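# Stand the coaster upright in the wooden rack

## Task

Set the coaster on edge inside the slot of the wooden rack so it rests on the slot's bottom, oriented as the reference image named manual shows, with nothing toppled.

## Robot and tools

Robot: a single six-joint arm (yam_ultra) with a two-finger parallel gripper. Every action row therefore describes this one gripper. Its URDF root sits at (0, 0, +0.212) m in the scene frame with quat_wxyz (+0.950, -0.100, +0.289, -0.056), so the base is tilted. Nearby there is a camera stand fixed to the floor. Objects may sometimes get a brief push from outside.

Frames: all poses, targets and velocities are in the scene frame. Its origin is on the table surface straight under the base, +z is up, and +y points left when you face along +x. Quaternions are written w first. On the gripper, the fingers extend along its own +z axis and the jaws close along its own y axis. end_effector_position is the midpoint between the finger pads (link pinch), roughly 1 cm short of the fingertips.

execute_actions(actions, cameras): actions is a list of actions, and each action is a table of up to 15 rows. Each row is one control step of 1/30 s. If a table has fewer rows, its final row is repeated until 15 steps have passed. A row has 8 numbers: x, y, z (absolute target position in metres, scene frame), qw, qx, qy, qz (absolute target orientation), then opening. Opening runs from -1 (closed) to +1 (fully open, 0.094 m). Any target more than 0.6 m from the gripper's position at the start of that action, measured along any gripper axis, causes that action to be rejected. If the first action fails this check, or any action is malformed, the whole call is rejected. Repeat the intended quaternion in every row rather than copying a reported one, since reported values drift. cameras: a list of names, ["all"], or []. When omitted, images come only for an empty actions list. An empty actions list is also the way to look around without moving.

move(target, speed, blend, opening_speed, grip_force, blocking, cameras): follows a straight path from the current Hand target to one absolute pose row (same 8-number layout), or through a list of up to 15 rows, all within 10 s. speed is in m/s, from 0.002 to 2.9, default 0.25; rotation is capped at twice that value in rad/s. Give one speed or one per leg. blend is a corner radius in metres; the default 0 means a stop at each point. opening_speed is the rate of change on the -1..+1 scale per second, at least 0.2. grip_force is a per-pad force limit of 10 to 50 N. It persists once set, and low values close slowly. blocking=false returns after about 0.5 s while the motion continues, and a new move takes over from a running one. Paths do not avoid obstacles, and the hand can lag or overshoot, more so when fast or with the arm stretched. Keep paths away from the arm's own base. The result includes a move: line ending in done (at rest within 10 mm and 2 degrees), off_target, moving, held or fault, plus limits=paced (the pose was clipped) or limits=held (steps were withheld). Neither done nor off_target tells you whether contact occurred.

wait(seconds 0 to 10): lets time pass while the last command is held; a running move keeps going. stop(): brakes the current move, which needs some distance. zoom_image(camera "cam_wrist", region [x0, y0, x1, y1] pixels, top-left origin, at most 504 by 504): enlarges part of the latest wrist image. show_instructions(): shows the reference images. read_manual(section "licences"): licence texts only. finished_scene(scene): closes the current scene by its number and cannot be undone. Call it only once the placed object stays in place without the robot holding it.

Control behaviour: at each step, the commanded orientation is limited to 40 degrees away from the measured one. A single action may therefore fall short, so send the remainder in the next one. Friction and gravity can leave the hand a few centimetres off a commanded pose, which is not proof of contact. Very small moves may not start at all.

Results: the state line gives the gripper pose, and the Hand target line gives where the arm is being driven. Tool commands shows the current commands; resending the current opening keeps it, whereas 0 means half open. grip_measured reports the opening on the command scale and reads slightly wide when empty. On a firm grasp it reads a few thousandths below the part's width. grip_effort_nm is the gripper motor effort (negative means closing); it is not a pad force. Joint torques follow joint order, with joints 1 to 3 wrapping at ±28 N m. "within noise" velocities mean the arm is at rest. Results from execute_actions list some per-step positions. MOTOR HOT appears at 75 °C. OVER-TEMPERATURE FAULT means the arm has folded and no longer responds, so avoid long holds with the arm stretched or pushing against something.

Camera: cam_wrist is a 672x504 fisheye on the hand; its calibration is given as K, D and T_world_to_cam.

Avoid: dropping the held object or releasing it while it moves, fast impacts, hard pushes on the rack or table, knocking things over, and anything leaving the table. Close slowly and come in gently.

Each tool is called as name([rows], argument=value, ...), one row to a line, values as JSON.

Reference images:

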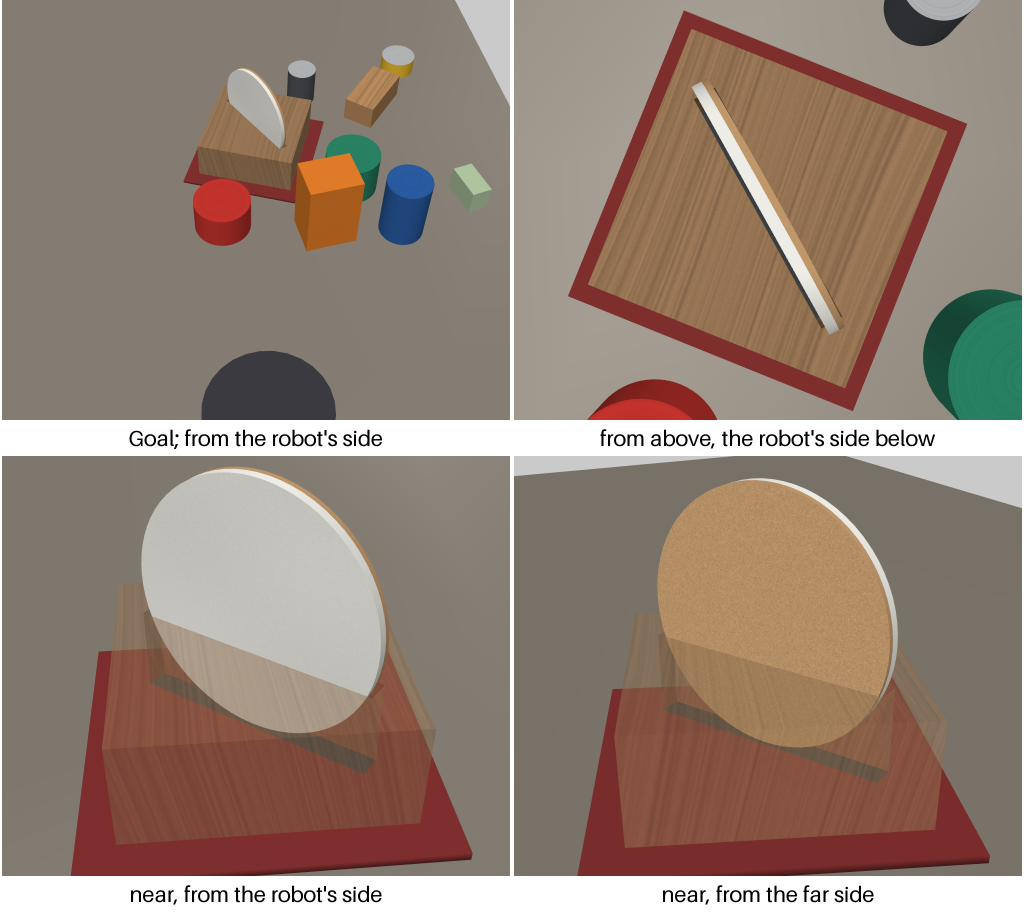

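## Session

execute_actions(actions=[])

Scene clock: 0.00 s.
end_effector_position=(+0.2291, -0.0178, +0.1865) grip_measured=+1.000 grip_effort_nm=n/a end_effector_quat_wxyz=(+0.149, +0.251, +0.957, +0.003)
Joint positions: [-0.42 0.4 0.344 -0.727 -0.475 0.225 0.094]
Joint velocities: within noise
Joint torques (N m): no reading
Heat: 27 °C.
Hand target: +0.2312, -0.0182, +0.1890; +0.153, +0.249, +0.956, +0.002
Tool commands: gripper/opening=+1.0

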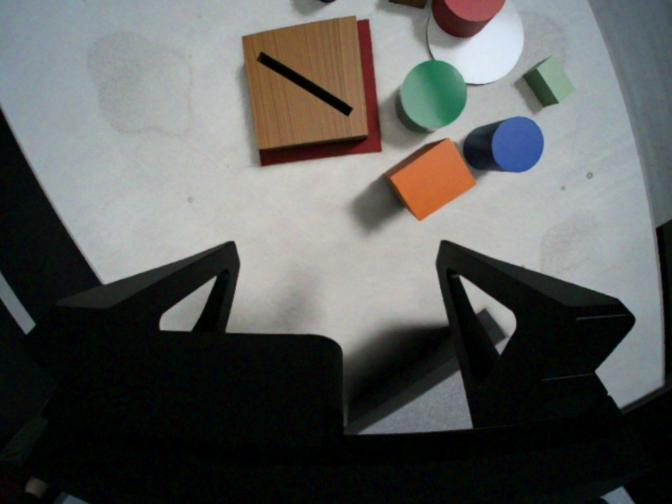

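move(target=[0.22, -0.10, 0.36, 0.294, 0.206, 0.929, -0.065, 1.0], speed=0.3, cameras=["cam_wrist"])

Scene clock: 18.87 s.
end_effector_position=(+0.2188, -0.1032, +0.3567) grip_measured=+1.000 grip_effort_nm=-0.02 end_effector_quat_wxyz=(+0.198, +0.257, +0.922, -0.209)
Joint positions: [-1.777 0.765 0.939 -1.553 -0.901 -1.065 0.094]
Joint torques (N m): [0.36 4.3 6.57 0.92 -0.21 -0.03]
Heat: 28 °C.
Hand target: +0.2212, -0.1013, +0.3588; +0.197, +0.257, +0.924, -0.205
Off the commanded pose: 0.005 m, 21 deg.
joint sent to its limit — joint 4 (wrist pitch), lower limit. The joint targets are off in orientation, not in position.
move: off_target
camera_calibration:
cam_wrist: T_world_to_cam=[[-0.558494, -0.776745, 0.291121, -0.0619827], [-0.7842, 0.608806, 0.119938, 0.19133], [-0.270398, -0.161312, -0.949138, 0.509181], [0, 0, 0, 1]] pos_world=[0.253105, -0.0824906, 0.47838]

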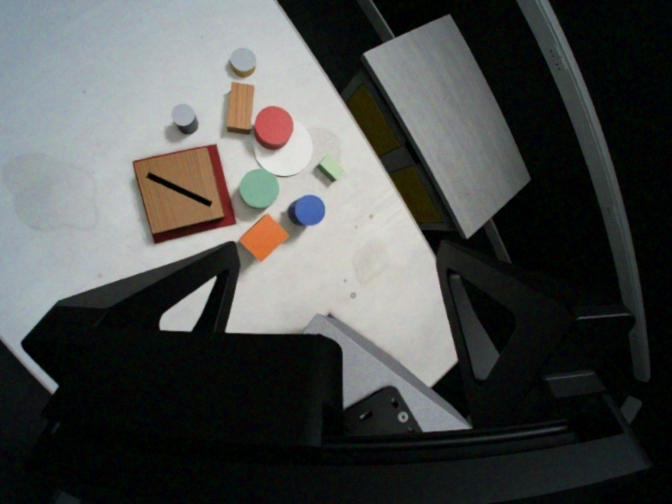

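zoom_image(camera="cam_wrist", region=[110, 30, 390, 280])

Scaled by 1.800 from the camera's 672x504 image, which has a finer 960x720 frame.

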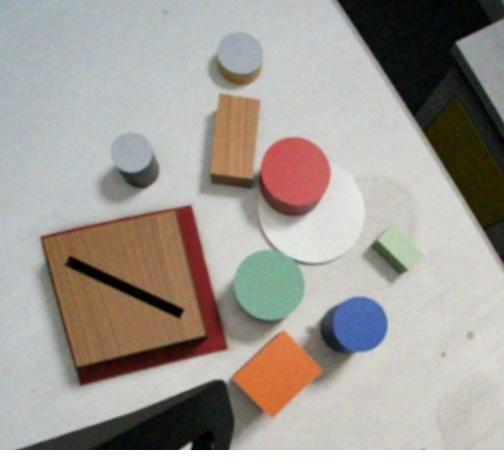

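move(target=[0.30, -0.17, 0.20, 0.0, 0.1736, 0.9848, 0.0, 1.0], speed=0.25, cameras=["cam_wrist"])

Scene clock: 151.50 s.
end_effector_position=(+0.2945, -0.1657, +0.1975) grip_measured=+1.000 grip_effort_nm=-0.02 end_effector_quat_wxyz=(-0.004, +0.182, +0.983, +0.007)
Joint positions: [-0.8 1.476 1.079 -0.931 -0.578 -0.484 0.094]
Joint torques (N m): [-2.93 -5.45 7.54 0.38 0.06 -0.06]
Heat: 28 °C.
Hand target: +0.2999, -0.1700, +0.2000; +0.000, +0.174, +0.985, +0.000
Off the commanded pose: 0.007 m, 1 deg.
move: done
camera_calibration:
cam_wrist: T_world_to_cam=[[-0.356758, -0.934192, -0.00307695, -0.0493479], [-0.742978, 0.281736, 0.607131, 0.145336], [-0.56631, 0.218885, -0.794596, 0.488112], [0, 0, 0, 1]] pos_world=[0.366799, -0.193887, 0.299462]

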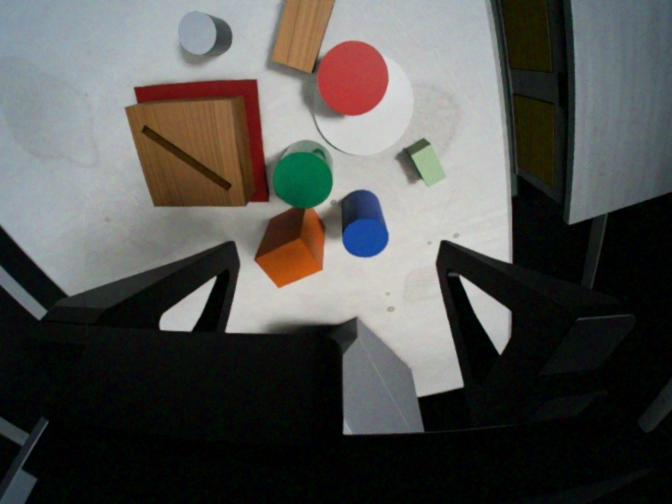

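zoom_image(camera="cam_wrist", region=[250, 0, 470, 165])

zoom_image(camera="cam_wrist", region=[110, 0, 460, 290])

Scaled by 2.291 from the camera's 672x504 image, which has a finer 960x720 frame.

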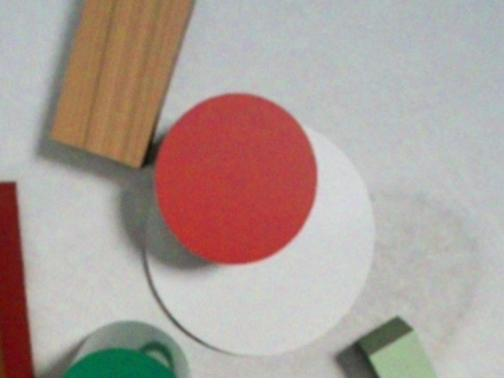

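Scaled by 1.440 from the camera's 672x504 image, which has a finer 960x720 frame.

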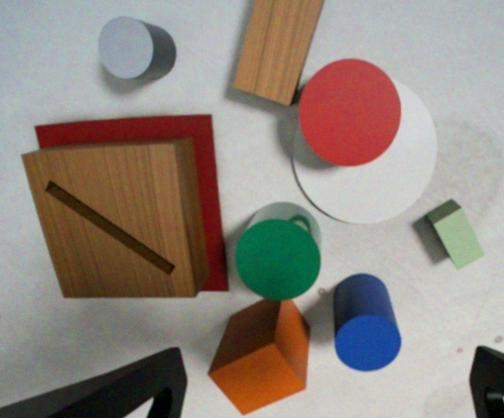

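move(target=[0.346, -0.197, 0.12, 0.0, -0.342, 0.9397, 0.0, 0.66], speed=0.25, cameras=["cam_wrist"])

Scene clock: 185.07 s.
end_effector_position=(+0.3415, -0.1928, +0.1219) grip_measured=+0.662 grip_effort_nm=-0.12 end_effector_quat_wxyz=(-0.001, -0.336, +0.942, +0.004)
Joint positions: [-0.629 1.74 1.185 -0.665 -0.523 -1.339 0.078]
Joint torques (N m): [-3.75 -6.89 6.8 0.45 0.01 -0.09]
Heat: 28 °C.
Hand target: +0.3459, -0.1969, +0.1201; +0.000, -0.342, +0.940, +0.000
Off the commanded pose: 0.006 m, 1 deg.
move: done
camera_calibration:
cam_wrist: T_world_to_cam=[[0.634221, -0.773151, 0.00124218, -0.365889], [-0.619705, -0.507386, 0.598769, 0.0405575], [-0.462308, -0.380522, -0.800921, 0.310255], [0, 0, 0, 1]] pos_world=[0.400622, -0.14425, 0.22466]

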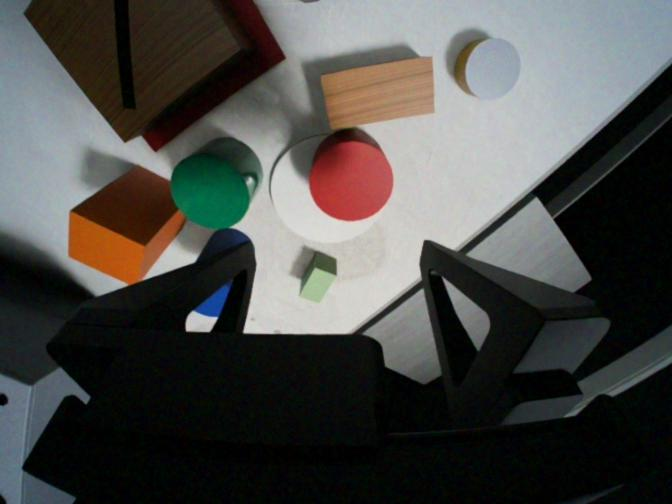

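move([
  [0.355, -0.201, 0.08, 0.0, -0.342, 0.9397, 0.0, 0.66],
  [0.355, -0.201, 0.028, 0.0, -0.342, 0.9397, 0.0, 0.66],
], speed=[0.15, 0.1], blend=[0.02, 0], cameras=["cam_wrist"])

Scene clock: 192.43 s.
end_effector_position=(+0.3520, -0.1977, +0.0311) grip_measured=+0.662 grip_effort_nm=-0.12 end_effector_quat_wxyz=(-0.001, -0.343, +0.939, +0.003)
Joint positions: [-0.5 1.98 1.196 -0.37 -0.474 -1.218 0.078]
Joint torques (N m): [-4.19 -8.13 5.3 0.45 0.02 0.07]
Heat: 28 °C.
Hand target: +0.3550, -0.2010, +0.0282; +0.000, -0.342, +0.940, +0.000
Off the commanded pose: 0.005 m, 0 deg.
move: done
camera_calibration:
cam_wrist: T_world_to_cam=[[0.645368, -0.763869, 0.00219558, -0.378403], [-0.612715, -0.515942, 0.598652, 0.0948349], [-0.456159, -0.387696, -0.801006, 0.236954], [0, 0, 0, 1]] pos_world=[0.410405, -0.148255, 0.133859]

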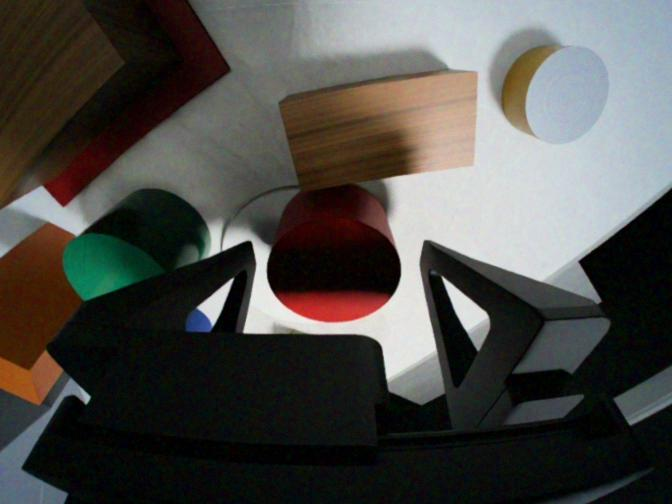

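move(target=[0.355, -0.201, 0.028, 0.0, -0.342, 0.9397, 0.0, 0.05], opening_speed=0.5, speed=0.1)

Scene clock: 196.87 s.
end_effector_position=(+0.3521, -0.1978, +0.0311) grip_measured=+0.198 grip_effort_nm=-1.03 end_effector_quat_wxyz=(-0.001, -0.343, +0.939, +0.003)
Joint positions: [-0.5 1.98 1.196 -0.369 -0.474 -1.217 0.056]
Joint torques (N m): [-4.23 -8.12 5.29 0.46 0.02 0.06]
Heat: 28 °C.
Hand target: +0.3550, -0.2010, +0.0282; +0.000, -0.342, +0.940, +0.000
Off the commanded pose: 0.005 m, 0 deg.
move: done

move([
  [0.355, -0.201, 0.13, 0.0, -0.342, 0.9397, 0.0, 0.05],
  [0.225, 0.04, 0.13, 0.0, -0.1736, 0.9848, 0.0, 0.05],
  [0.225, 0.04, 0.05, 0.0, -0.1736, 0.9848, 0.0, 0.05],
], speed=[0.2, 0.3, 0.15], blend=[0.02, 0.03, 0], cameras=["cam_wrist"])

Scene clock: 203.60 s.
end_effector_position=(+0.2286, +0.0408, +0.0524) grip_measured=+0.197 grip_effort_nm=-1.04 end_effector_quat_wxyz=(+0.004, -0.175, +0.985, +0.002)
Joint positions: [0.253 1.275 0.329 0.001 -0.086 -0.19 0.056]
Joint torques (N m): [0.12 -3.88 1.51 0.57 0.09 0.07]
Heat: 28 °C.
Hand target: +0.2250, +0.0400, +0.0502; +0.000, -0.174, +0.985, +0.000
Off the commanded pose: 0.004 m, 1 deg.
move: done
camera_calibration:
cam_wrist: T_world_to_cam=[[0.345924, -0.938248, 0.00514874, -0.0412963], [-0.757034, -0.275862, 0.592283, 0.153005], [-0.554288, -0.208783, -0.805714, 0.305527], [0, 0, 0, 1]] pos_world=[0.299466, 0.067251, 0.155758]

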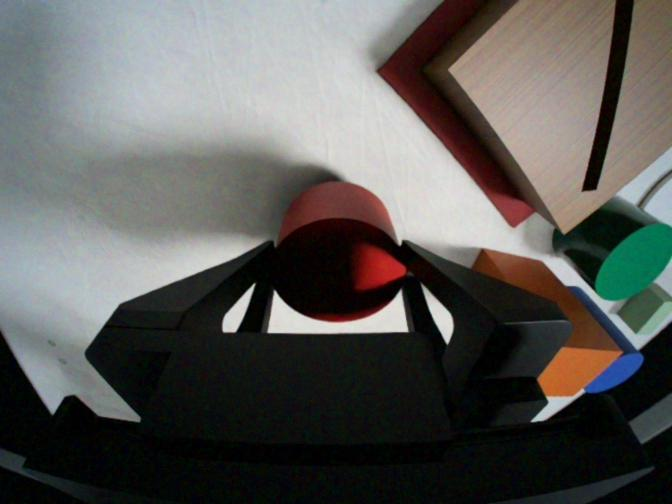

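move(target=[0.225, 0.04, 0.024, 0.0, -0.1736, 0.9848, 0.0, 0.05], speed=0.05, cameras=["cam_wrist"])

Scene clock: 206.33 s.
end_effector_position=(+0.2202, +0.0393, +0.0281) grip_measured=+0.197 grip_effort_nm=-1.04 end_effector_quat_wxyz=(-0.011, -0.173, +0.985, +0.002)
Joint positions: [0.264 1.442 0.329 0.138 -0.078 -0.18 0.056]
Joint torques (N m): [-0.05 -3.32 0.88 0.83 0.03 0]
Heat: 28 °C.
Hand target: +0.2249, +0.0400, +0.0245; -0.001, -0.173, +0.985, +0.000
Off the commanded pose: 0.006 m, 1 deg.
move: done
camera_calibration:
cam_wrist: T_world_to_cam=[[0.34303, -0.939324, 0.00101414, -0.0388802], [-0.740122, -0.269618, 0.616056, 0.155925], [-0.578403, -0.212076, -0.787702, 0.285987], [0, 0, 0, 1]] pos_world=[0.294156, 0.0661702, 0.129253]

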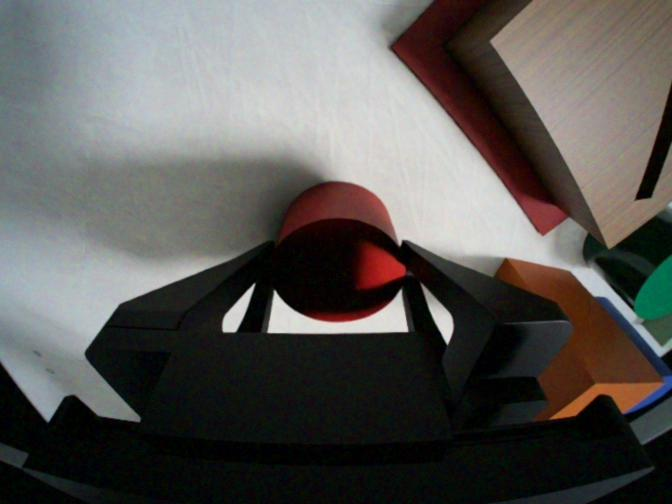

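move(target=[0.225, 0.04, 0.019, 0.0, -0.1736, 0.9848, 0.0, 0.05], speed=0.03)

Scene clock: 209.57 s.
end_effector_position=(+0.2203, +0.0393, +0.0278) grip_measured=+0.197 grip_effort_nm=-1.04 end_effector_quat_wxyz=(-0.011, -0.173, +0.985, +0.001)
Joint positions: [0.267 1.444 0.329 0.141 -0.074 -0.176 0.056]
Joint torques (N m): [-0.02 -1.1 1.21 1.06 0.01 0.03]
Heat: 28 °C.
Hand target: +0.2246, +0.0399, +0.0202; -0.001, -0.173, +0.985, +0.000
Off the commanded pose: 0.010 m, 1 deg.
move: done

move([
  [0.225, 0.04, 0.026, 0.0, -0.1736, 0.9848, 0.0, 0.05],
  [0.225, 0.04, 0.026, 0.0, -0.1736, 0.9848, 0.0, 0.6],
  [0.225, 0.04, 0.09, 0.0, -0.1736, 0.9848, 0.0, 0.6],
], speed=[0.05, 0.05, 0.1], opening_speed=0.8, cameras=["cam_wrist"])

Scene clock: 214.97 s.
end_effector_position=(+0.2173, +0.0385, +0.0858) grip_measured=+0.598 grip_effort_nm=0.10 end_effector_quat_wxyz=(-0.010, -0.173, +0.985, -0.003)
Joint positions: [0.245 1.044 0.332 -0.262 -0.08 -0.194 0.075]
Joint torques (N m): [-0.9 -5.09 5.14 0.27 -0.14 -0.07]
Heat: 28 °C.
Hand target: +0.2249, +0.0400, +0.0898; +0.000, -0.174, +0.985, +0.000
Off the commanded pose: 0.009 m, 1 deg.
move: done
camera_calibration:
cam_wrist: T_world_to_cam=[[0.342488, -0.939464, 0.0104675, -0.0393199], [-0.742643, -0.263878, 0.615508, 0.118498], [-0.575485, -0.218578, -0.788062, 0.329248], [0, 0, 0, 1]] pos_world=[0.290946, 0.0662957, 0.186943]

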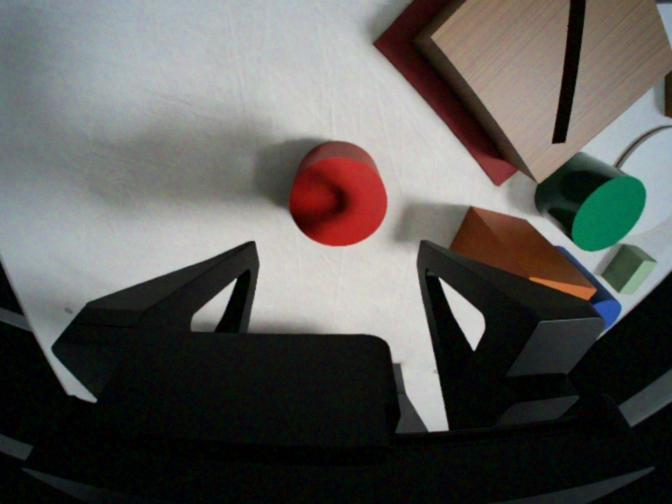

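move([
  [0.26, 0.02, 0.17, 0.0, -0.2, 0.98, 0.0, 0.66],
  [0.33, -0.03, 0.19, 0.0, -0.2504, 0.9681, 0.0, 0.66],
], speed=0.25, blend=[0.03, 0], cameras=["cam_wrist"])

zoom_image(camera="cam_wrist", region=[240, 60, 440, 240])

Scene clock: 221.10 s.
end_effector_position=(+0.3257, -0.0289, +0.1873) grip_measured=+0.658 grip_effort_nm=0.10 end_effector_quat_wxyz=(-0.002, -0.252, +0.968, -0.003)
Joint positions: [-0.241 1.135 0.927 -0.839 -0.344 -0.773 0.078]
Joint torques (N m): [-2.07 -4.78 8.18 0.32 -0.14 -0.02]
Heat: 28 °C.
Hand target: +0.3299, -0.0300, +0.1900; +0.000, -0.250, +0.968, +0.000
Off the commanded pose: 0.005 m, 0 deg.
move: done
camera_calibration:
cam_wrist: T_world_to_cam=[[0.489485, -0.871909, 0.0133973, -0.187277], [-0.698835, -0.383041, 0.604077, 0.103139], [-0.521568, -0.305049, -0.796813, 0.43842], [0, 0, 0, 1]] pos_world=[0.392412, 0.00995805, 0.289544]

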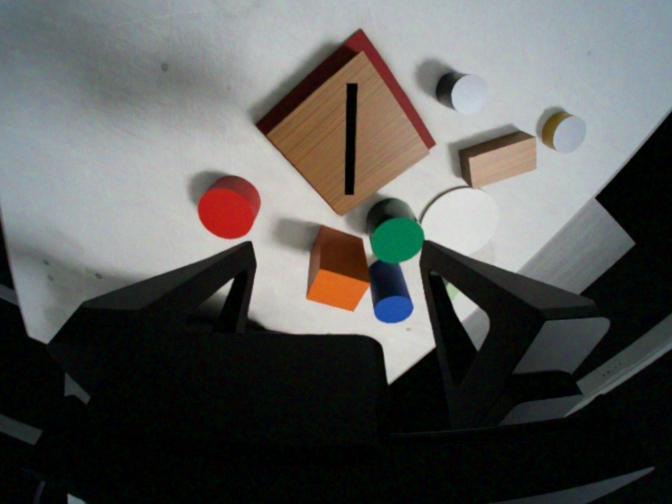

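Scaled by 2.520 from the camera's 672x504 image, which has a finer 960x720 frame.

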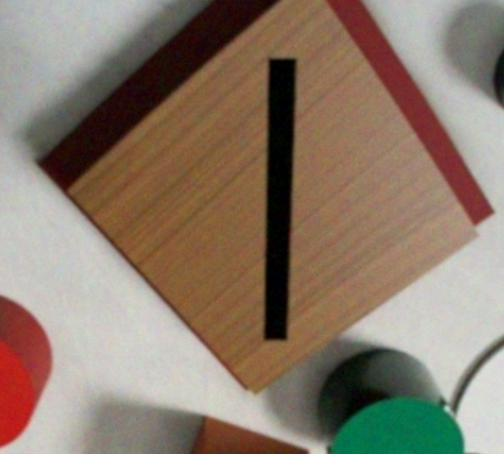

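move([
  [0.34, -0.11, 0.17, 0.0, -0.12, 0.9928, 0.0, 1.0],
  [0.351, -0.201, 0.10, 0.0, -0.0262, 0.9997, 0.0, 1.0],
], speed=0.25, blend=[0.03, 0], cameras=["cam_wrist"])

zoom_image(camera="cam_wrist", region=[190, 20, 490, 270])

Scene clock: 256.27 s.
end_effector_position=(+0.3453, -0.1940, +0.0981) grip_measured=+0.998 grip_effort_nm=0.10 end_effector_quat_wxyz=(-0.011, -0.030, +0.999, +0.003)
Joint positions: [-0.585 1.806 1.199 -0.607 -0.496 -0.676 0.094]
Joint torques (N m): [-5.2 -7.86 6.42 0.45 -0.2 0.04]
Heat: 29 °C.
Hand target: +0.3508, -0.2010, +0.1002; +0.000, -0.026, +1.000, +0.000
Off the commanded pose: 0.009 m, 1 deg.
move: done
camera_calibration:
cam_wrist: T_world_to_cam=[[0.0626895, -0.998032, 0.00156666, -0.215583], [-0.78557, -0.0483758, 0.616879, 0.201139], [-0.615589, -0.0399026, -0.787057, 0.410126], [0, 0, 0, 1]] pos_world=[0.423993, -0.189064, 0.199052]

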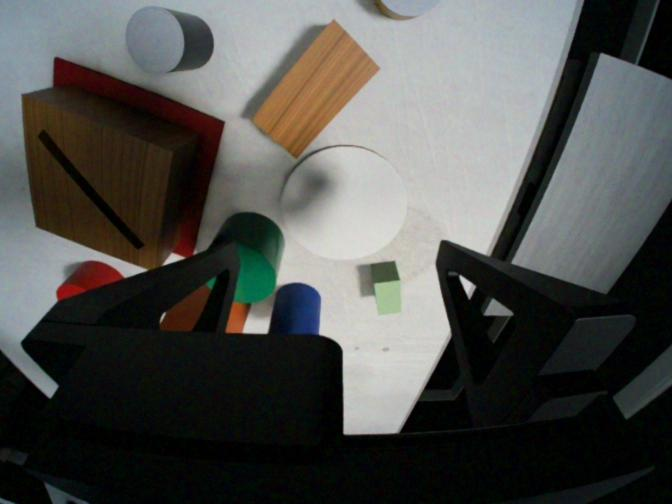

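Scaled by 1.680 from the camera's 672x504 image, which has a finer 960x720 frame.

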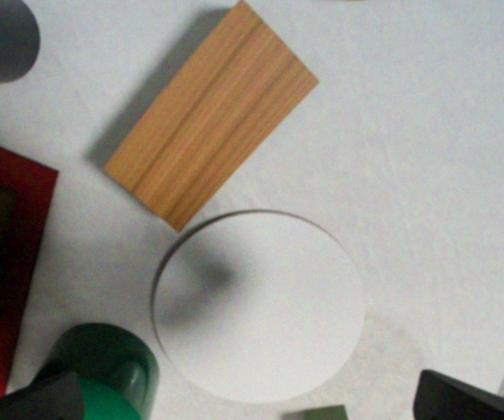

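zoom_image(camera="cam_wrist", region=[200, 220, 300, 300])

zoom_image(camera="cam_wrist", region=[400, 220, 500, 300])

Scaled by 5.040 from the camera's 672x504 image, which has a finer 960x720 frame.

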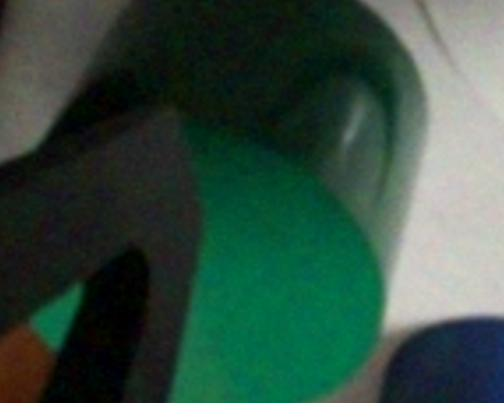

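Scaled by 5.040 from the camera's 672x504 image, which has a finer 960x720 frame.

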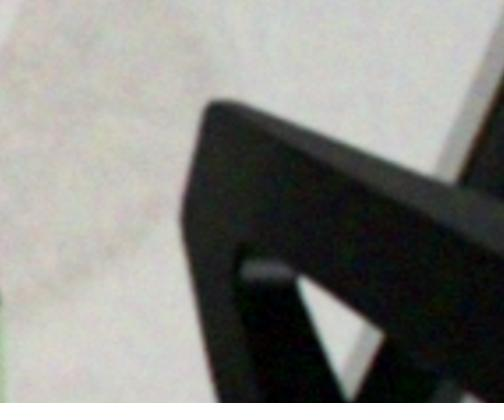

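move([
  [0.357, -0.2066, 0.09, 0.0, -0.0262, 0.9997, 0.0, 1.0],
  [0.357, -0.2066, 0.036, 0.0, -0.0262, 0.9997, 0.0, 1.0],
], speed=0.1, blend=[0.01, 0], cameras=["cam_wrist"])

zoom_image(camera="cam_wrist", region=[190, 60, 490, 310])

Scene clock: 278.17 s.
end_effector_position=(+0.3571, -0.2037, +0.0400) grip_measured=+0.998 grip_effort_nm=0.10 end_effector_quat_wxyz=(+0.001, -0.028, +1.000, +0.003)
Joint positions: [-0.518 1.975 1.229 -0.411 -0.484 -0.591 0.094]
Joint torques (N m): [-4.31 -8.28 4.63 0.39 0.06 0.04]
Heat: 29 °C.
Hand target: +0.3571, -0.2065, +0.0361; +0.000, -0.026, +1.000, +0.000
Off the commanded pose: 0.005 m, 0 deg.
move: done; blend cut to 0.0066 m at target 1
camera_calibration:
cam_wrist: T_world_to_cam=[[0.0584525, -0.998285, 0.00324243, -0.224521], [-0.800384, -0.0449232, 0.597801, 0.252564], [-0.596631, -0.0375382, -0.801638, 0.365643], [0, 0, 0, 1]] pos_world=[0.433427, -0.199064, 0.142858]

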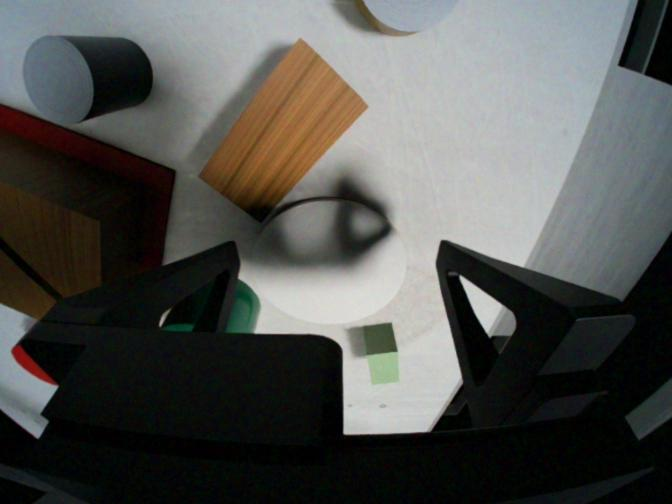

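Scaled by 1.680 from the camera's 672x504 image, which has a finer 960x720 frame.

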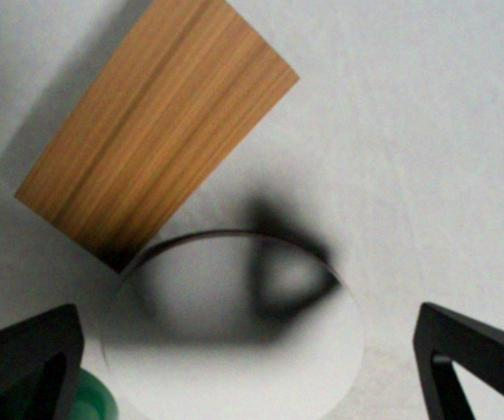

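move(target=[0.351, -0.2005, 0.030, 0.0, -0.0262, 0.9997, 0.0, 1.0], speed=0.06, cameras=["cam_wrist"])

zoom_image(camera="cam_wrist", region=[190, 110, 490, 360])

Scene clock: 289.87 s.
end_effector_position=(+0.3550, -0.2006, +0.0343) grip_measured=+0.998 grip_effort_nm=0.10 end_effector_quat_wxyz=(+0.004, -0.030, +1.000, +0.000)
Joint positions: [-0.507 1.975 1.2 -0.368 -0.479 -0.578 0.094]
Joint torques (N m): [-4.14 -8.65 3.18 0.53 0.05 0.04]
Heat: 28 °C.
Hand target: +0.3510, -0.2005, +0.0301; +0.000, -0.026, +1.000, +0.000
Off the commanded pose: 0.006 m, 1 deg.
move: done
camera_calibration:
cam_wrist: T_world_to_cam=[[0.0610311, -0.9981, 0.00851759, -0.222431], [-0.804226, -0.0441184, 0.592684, 0.256099], [-0.591181, -0.0430222, -0.80539, 0.357026], [0, 0, 0, 1]] pos_world=[0.430604, -0.195349, 0.137654]

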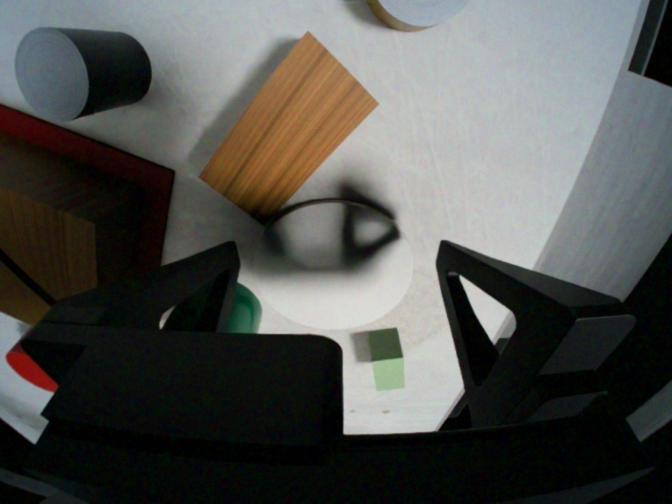

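Scaled by 1.680 from the camera's 672x504 image, which has a finer 960x720 frame.

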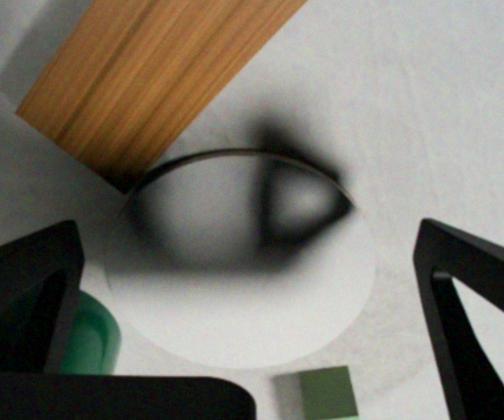

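move(target=[0.345, -0.1975, 0.022, 0.0, -0.0262, 0.9997, 0.0, 1.0], speed=0.05, cameras=["cam_wrist"])

zoom_image(camera="cam_wrist", region=[190, 110, 490, 360])

Scene clock: 297.77 s.
end_effector_position=(+0.3518, -0.1980, +0.0289) grip_measured=+0.998 grip_effort_nm=0.10 end_effector_quat_wxyz=(+0.007, -0.031, +0.999, -0.002)
Joint positions: [-0.499 1.975 1.169 -0.324 -0.475 -0.569 0.094]
Joint torques (N m): [-4.04 -7.92 2.99 0.5 0.04 0.05]
Heat: 28 °C.
Hand target: +0.3449, -0.1975, +0.0223; +0.000, -0.026, +1.000, +0.000
Off the commanded pose: 0.010 m, 1 deg.
move: done
camera_calibration:
cam_wrist: T_world_to_cam=[[0.0645206, -0.99783, 0.0131545, -0.220789], [-0.808101, -0.0445093, 0.58736, 0.258204], [-0.5855, -0.048527, -0.809219, 0.347872], [0, 0, 0, 1]] pos_world=[0.42658, -0.191936, 0.13275]

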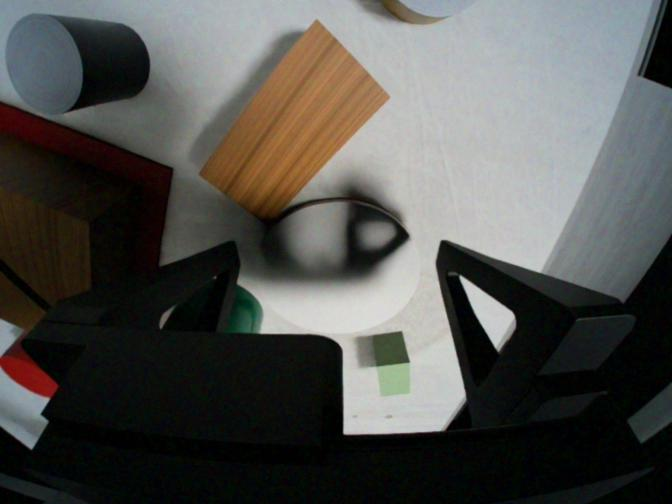

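Scaled by 1.680 from the camera's 672x504 image, which has a finer 960x720 frame.

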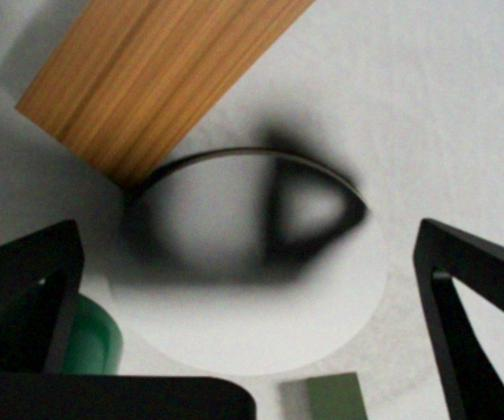

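move(target=[0.340, -0.1975, 0.013, 0.0, -0.0262, 0.9997, 0.0, 1.0], speed=0.04, cameras=["cam_wrist"])

zoom_image(camera="cam_wrist", region=[190, 110, 490, 360])

Scene clock: 303.53 s.
end_effector_position=(+0.3467, -0.1979, +0.0198) grip_measured=+0.998 grip_effort_nm=0.10 end_effector_quat_wxyz=(+0.007, -0.031, +0.999, -0.002)
Joint positions: [-0.494 1.996 1.151 -0.284 -0.473 -0.564 0.094]
Joint torques (N m): [-4.05 -7.84 2.88 0.52 0.06 0.07]
Heat: 28 °C.
Hand target: +0.3400, -0.1973, +0.0132; +0.000, -0.026, +1.000, +0.000
Off the commanded pose: 0.010 m, 1 deg.
move: done
camera_calibration:
cam_wrist: T_world_to_cam=[[0.0643443, -0.997849, 0.0125349, -0.220195], [-0.807941, -0.0447176, 0.587564, 0.259295], [-0.58574, -0.0479339, -0.80908, 0.337721], [0, 0, 0, 1]] pos_world=[0.421481, -0.191938, 0.123651]

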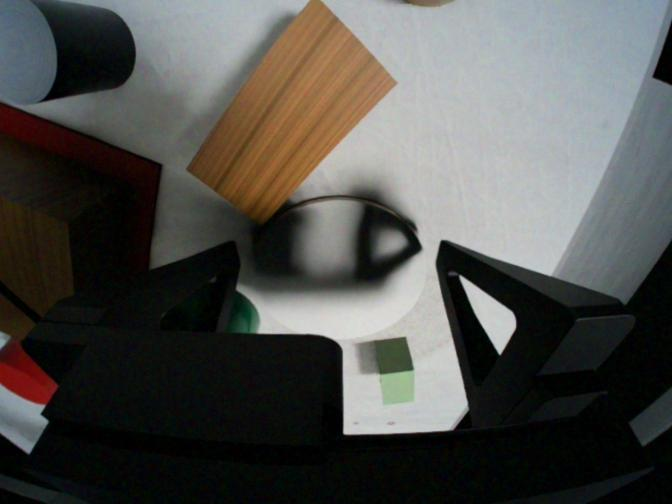

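Scaled by 1.680 from the camera's 672x504 image, which has a finer 960x720 frame.

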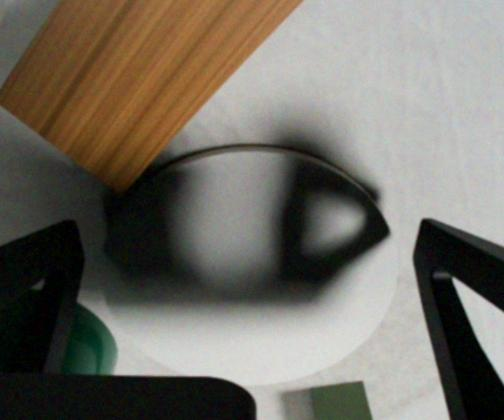

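zoom_image(camera="cam_wrist", region=[220, 220, 300, 300])

zoom_image(camera="cam_wrist", region=[380, 220, 460, 300])

Scaled by 6.300 from the camera's 672x504 image, which has a finer 960x720 frame.

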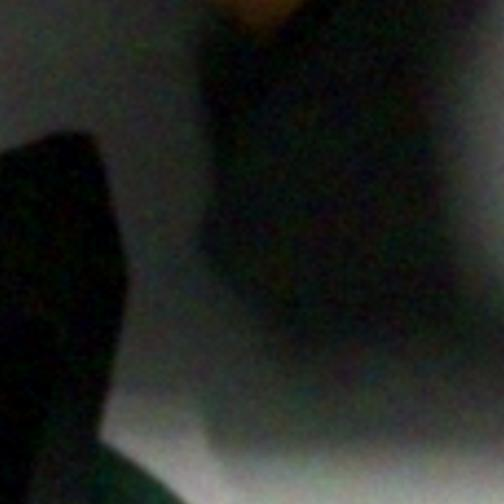

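Scaled by 6.300 from the camera's 672x504 image, which has a finer 960x720 frame.

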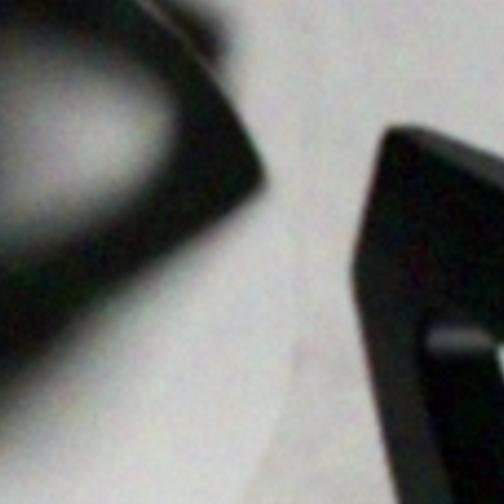

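move(target=[0.340, -0.1975, 0.0075, 0.0, -0.0262, 0.9997, 0.0, 1.0], speed=0.03)

Scene clock: 322.53 s.
end_effector_position=(+0.3458, -0.1975, +0.0142) grip_measured=+0.998 grip_effort_nm=0.10 end_effector_quat_wxyz=(+0.007, -0.031, +1.000, -0.001)
Joint positions: [-0.487 2.012 1.151 -0.267 -0.47 -0.557 0.094]
Joint torques (N m): [-4.07 -7.83 3.02 0.53 0.06 0.05]
Heat: 27 °C.
Hand target: +0.3399, -0.1974, +0.0077; +0.000, -0.026, +1.000, +0.000
Off the commanded pose: 0.009 m, 1 deg.
move: done

move(target=[0.3405, -0.1975, 0.0050, 0.0, -0.0262, 0.9997, 0.0, 1.0], speed=0.03)

move(target=[0.3405, -0.1975, 0.0030, 0.0, -0.0262, 0.9997, 0.0, 1.0], speed=0.03, cameras=["cam_wrist"])

Scene clock: 325.43 s.
end_effector_position=(+0.3448, -0.1969, +0.0113) grip_measured=+0.998 grip_effort_nm=0.10 end_effector_quat_wxyz=(+0.005, -0.030, +1.000, +0.000)
Joint positions: [-0.483 2.02 1.151 -0.262 -0.469 -0.553 0.094]
Joint torques (N m): [-4.03 -7.8 3.29 0.53 0.06 0.03]
Heat: 27 °C.
Hand target: +0.3403, -0.1974, +0.0051; +0.000, -0.026, +1.000, +0.000
Off the commanded pose: 0.008 m, 1 deg.
move: done

Scene clock: 326.17 s.
end_effector_position=(+0.3444, -0.1968, +0.0092) grip_measured=+0.998 grip_effort_nm=0.10 end_effector_quat_wxyz=(+0.005, -0.030, +1.000, +0.000)
Joint positions: [-0.481 2.025 1.151 -0.255 -0.468 -0.551 0.094]
Joint torques (N m): [-4.04 -7.82 3.38 0.5 0.05 0.04]
Heat: 27 °C.
Hand target: +0.3404, -0.1974, +0.0032; +0.000, -0.026, +1.000, +0.000
Off the commanded pose: 0.007 m, 1 deg.
move: done
camera_calibration:
cam_wrist: T_world_to_cam=[[0.0612308, -0.998079, 0.00943409, -0.217746], [-0.805077, -0.0437989, 0.591551, 0.26295], [-0.590002, -0.0438163, -0.806212, 0.330121], [0, 0, 0, 1]] pos_world=[0.419799, -0.191347, 0.112653]

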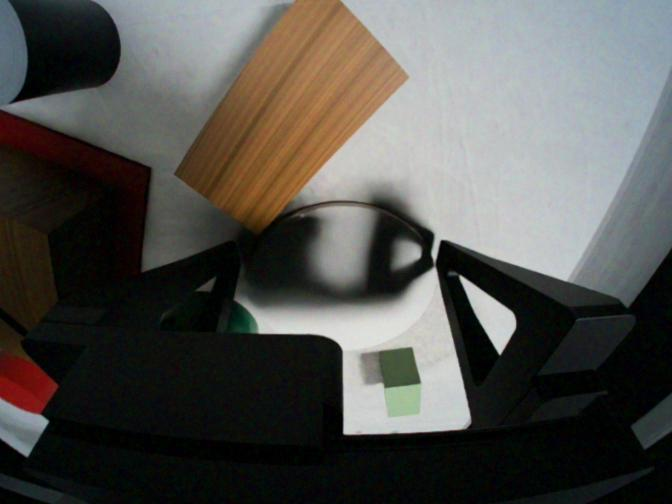

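zoom_image(camera="cam_wrist", region=[380, 200, 480, 300])

zoom_image(camera="cam_wrist", region=[200, 150, 480, 360])

Scaled by 5.040 from the camera's 672x504 image, which has a finer 960x720 frame.

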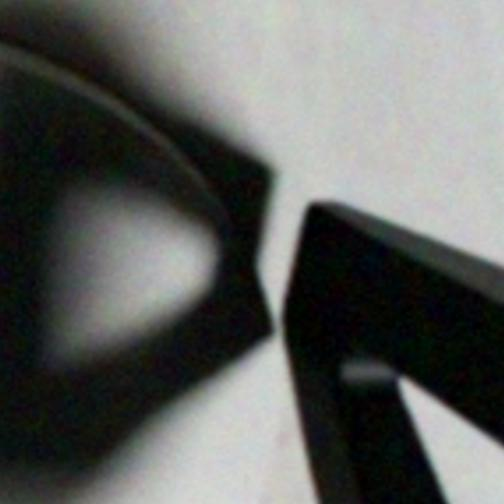

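Scaled by 1.800 from the camera's 672x504 image, which has a finer 960x720 frame.

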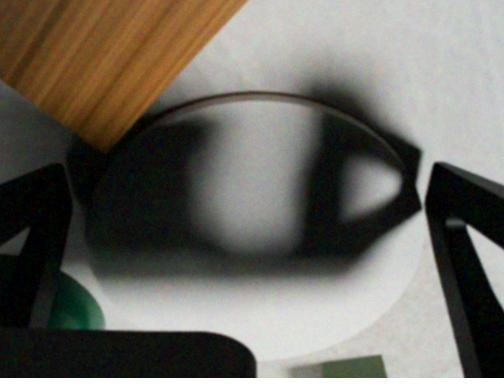

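move(target=[0.3395, -0.2005, 0.0020, 0.0, -0.0262, 0.9997, 0.0, 1.0], speed=0.03, cameras=["cam_wrist"])

zoom_image(camera="cam_wrist", region=[200, 150, 480, 360])

Scene clock: 337.73 s.
end_effector_position=(+0.3426, -0.1971, +0.0069) grip_measured=+0.998 grip_effort_nm=0.10 end_effector_quat_wxyz=(+0.003, -0.029, +1.000, +0.001)
Joint positions: [-0.481 2.033 1.151 -0.252 -0.468 -0.55 0.094]
Joint torques (N m): [-4.59 -7.75 3.85 0.48 0.02 0]
Heat: 27 °C.
Hand target: +0.3394, -0.2004, +0.0021; +0.000, -0.026, +1.000, +0.000
Off the commanded pose: 0.007 m, 0 deg.
move: done
camera_calibration:
cam_wrist: T_world_to_cam=[[0.0589891, -0.998231, 0.00741261, -0.217204], [-0.803218, -0.0430532, 0.594127, 0.262341], [-0.592757, -0.0410009, -0.804337, 0.328604], [0, 0, 0, 1]] pos_world=[0.418312, -0.192052, 0.110055]

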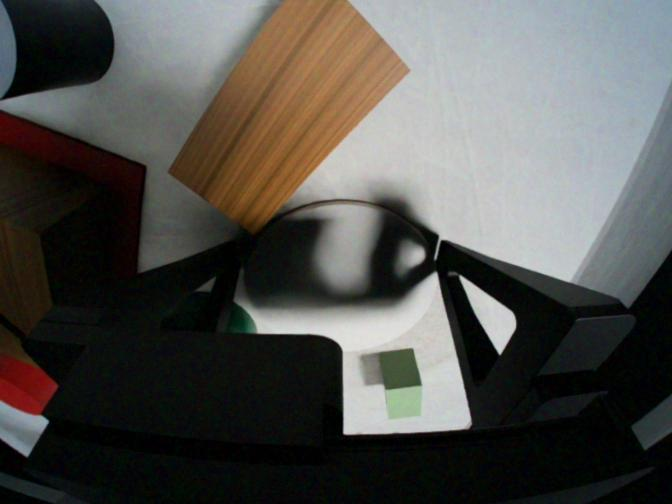

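Scaled by 1.800 from the camera's 672x504 image, which has a finer 960x720 frame.

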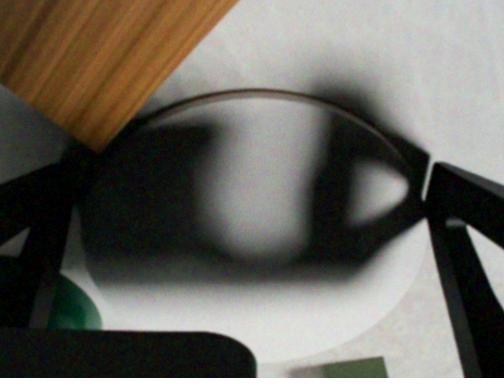

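move(target=[0.3395, -0.2005, 0.0020, 0.0, -0.0262, 0.9997, 0.0, 0.55], speed=0.03, grip_force=25, opening_speed=0.4, cameras=["cam_wrist"])

Scene clock: 343.67 s.
end_effector_position=(+0.3428, -0.1929, +0.0092) grip_measured=+0.555 grip_effort_nm=-0.26 end_effector_quat_wxyz=(+0.003, -0.026, +1.000, +0.010)
Joint positions: [-0.482 2.027 1.153 -0.271 -0.485 -0.55 0.073]
Joint torques (N m): [-4.55 -7.24 3.79 0.64 0.21 -0.02]
Heat: 27 °C.
Hand target: +0.3393, -0.2003, +0.0024; +0.000, -0.026, +1.000, +0.000
Off the commanded pose: 0.011 m, 1 deg.
grip_force (N): 25
move: off_target
camera_calibration:
cam_wrist: T_world_to_cam=[[0.0534741, -0.998498, -0.0119535, -0.210966], [-0.803233, -0.0501225, 0.593553, 0.259954], [-0.59326, -0.0221382, -0.804706, 0.33465], [0, 0, 0, 1]] pos_world=[0.418619, -0.190211, 0.112476]

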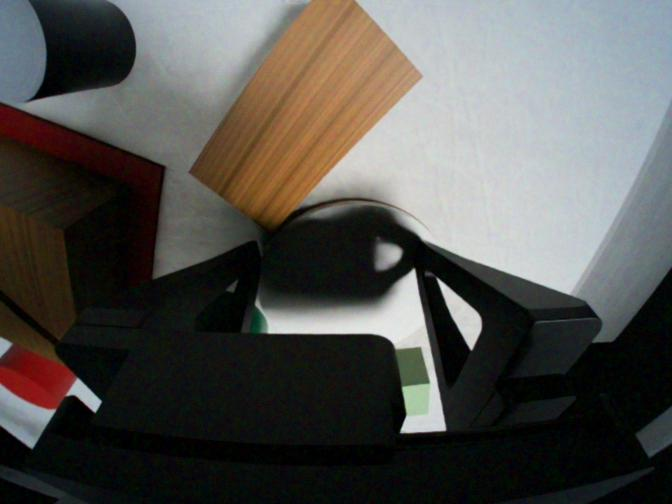

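zoom_image(camera="cam_wrist", region=[200, 150, 480, 360])

zoom_image(camera="cam_wrist", region=[380, 200, 480, 300])

Scaled by 1.800 from the camera's 672x504 image, which has a finer 960x720 frame.

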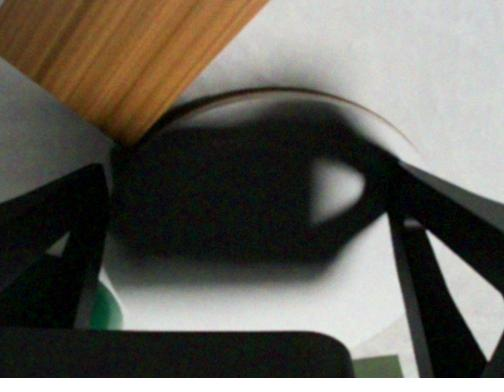

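Scaled by 5.040 from the camera's 672x504 image, which has a finer 960x720 frame.

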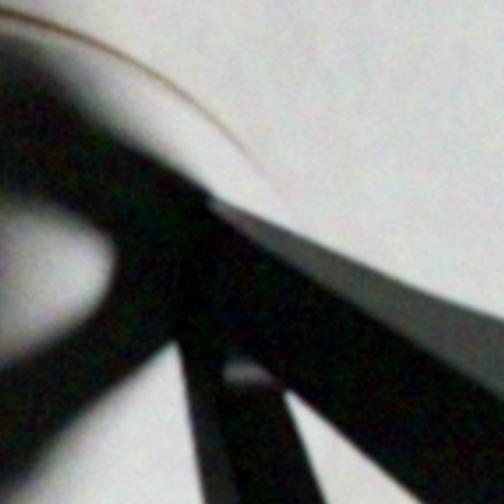

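move(target=[0.3395, -0.2005, 0.0030, 0.0, -0.0262, 0.9997, 0.0, 1.0], speed=0.03, opening_speed=0.5, cameras=["cam_wrist"])

zoom_image(camera="cam_wrist", region=[200, 150, 480, 360])

Scene clock: 358.83 s.
end_effector_position=(+0.3439, -0.1976, +0.0084) grip_measured=+0.998 grip_effort_nm=0.11 end_effector_quat_wxyz=(+0.004, -0.029, +1.000, -0.001)
Joint positions: [-0.482 2.029 1.153 -0.254 -0.466 -0.55 0.094]
Joint torques (N m): [-4.6 -7.6 3.71 0.47 0.01 -0.01]
Heat: 27 °C.
Hand target: +0.3394, -0.2004, +0.0031; +0.000, -0.026, +1.000, +0.000
Off the commanded pose: 0.008 m, 1 deg.
grip_force (N): 25
move: done
camera_calibration:
cam_wrist: T_world_to_cam=[[0.0599245, -0.998145, 0.0107796, -0.218224], [-0.804448, -0.0418965, 0.592544, 0.263058], [-0.590993, -0.0441795, -0.805466, 0.329464], [0, 0, 0, 1]] pos_world=[0.419404, -0.192243, 0.111851]

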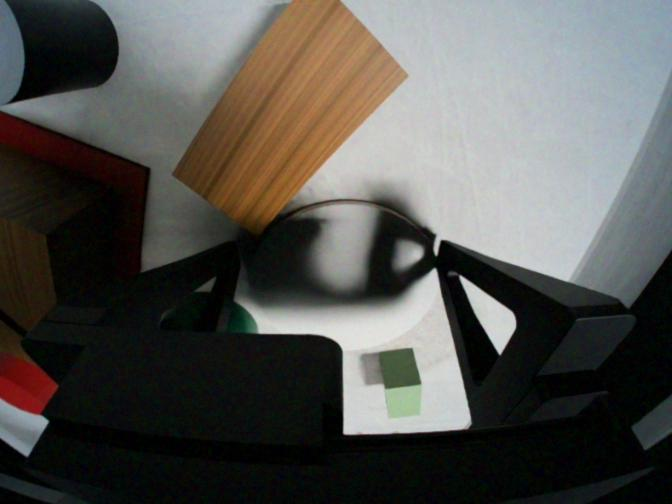

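Scaled by 1.800 from the camera's 672x504 image, which has a finer 960x720 frame.

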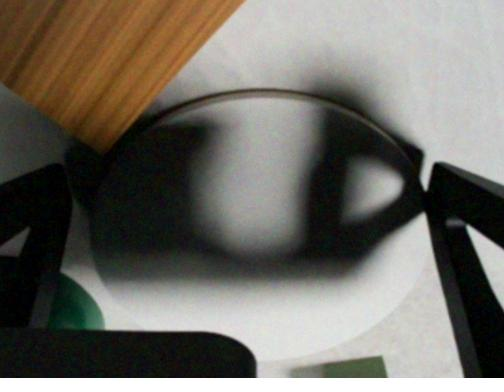

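move(target=[0.3395, -0.2045, -0.001, 0.0, -0.0262, 0.9997, 0.0, 1.0], speed=0.03)

move(target=[0.3395, -0.2045, -0.004, 0.0, -0.0262, 0.9997, 0.0, 1.0], speed=0.03, cameras=["cam_wrist"])

zoom_image(camera="cam_wrist", region=[200, 150, 480, 360])

Scene clock: 364.53 s.
end_effector_position=(+0.3425, -0.1998, +0.0043) grip_measured=+0.998 grip_effort_nm=0.10 end_effector_quat_wxyz=(+0.002, -0.028, +1.000, +0.000)
Joint positions: [-0.483 2.046 1.161 -0.249 -0.466 -0.551 0.094]
Joint torques (N m): [-4.92 -7.41 4.37 0.47 -0.03 -0.05]
Heat: 27 °C.
Hand target: +0.3394, -0.2044, -0.0009; +0.000, -0.026, +1.000, +0.000
Off the commanded pose: 0.008 m, 0 deg.
grip_force (N): 25
move: done

Scene clock: 365.23 s.
end_effector_position=(+0.3423, -0.1998, +0.0041) grip_measured=+0.998 grip_effort_nm=0.10 end_effector_quat_wxyz=(+0.002, -0.028, +1.000, +0.000)
Joint positions: [-0.483 2.047 1.161 -0.249 -0.466 -0.551 0.094]
Joint torques (N m): [-4.62 -6.78 4.51 0.55 0 -0.01]
Heat: 27 °C.
Hand target: +0.3393, -0.2043, -0.0037; +0.000, -0.026, +1.000, +0.000
Off the commanded pose: 0.010 m, 0 deg.
grip_force (N): 25
move: done
camera_calibration:
cam_wrist: T_world_to_cam=[[0.0575368, -0.998301, 0.00920677, -0.219366], [-0.802181, -0.0407397, 0.59569, 0.263728], [-0.594303, -0.0416596, -0.803162, 0.3265], [0, 0, 0, 1]] pos_world=[0.418219, -0.194647, 0.107152]

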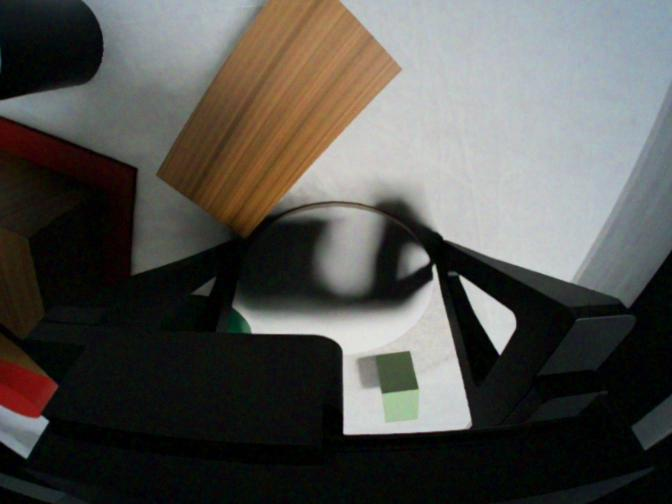

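Scaled by 1.800 from the camera's 672x504 image, which has a finer 960x720 frame.

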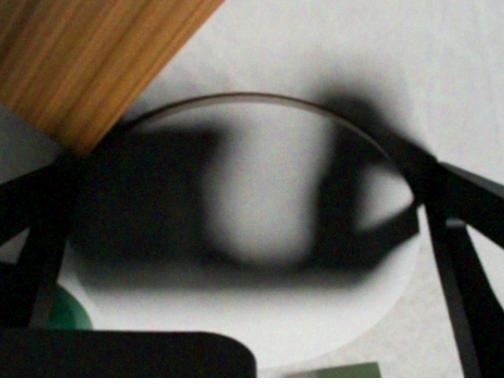

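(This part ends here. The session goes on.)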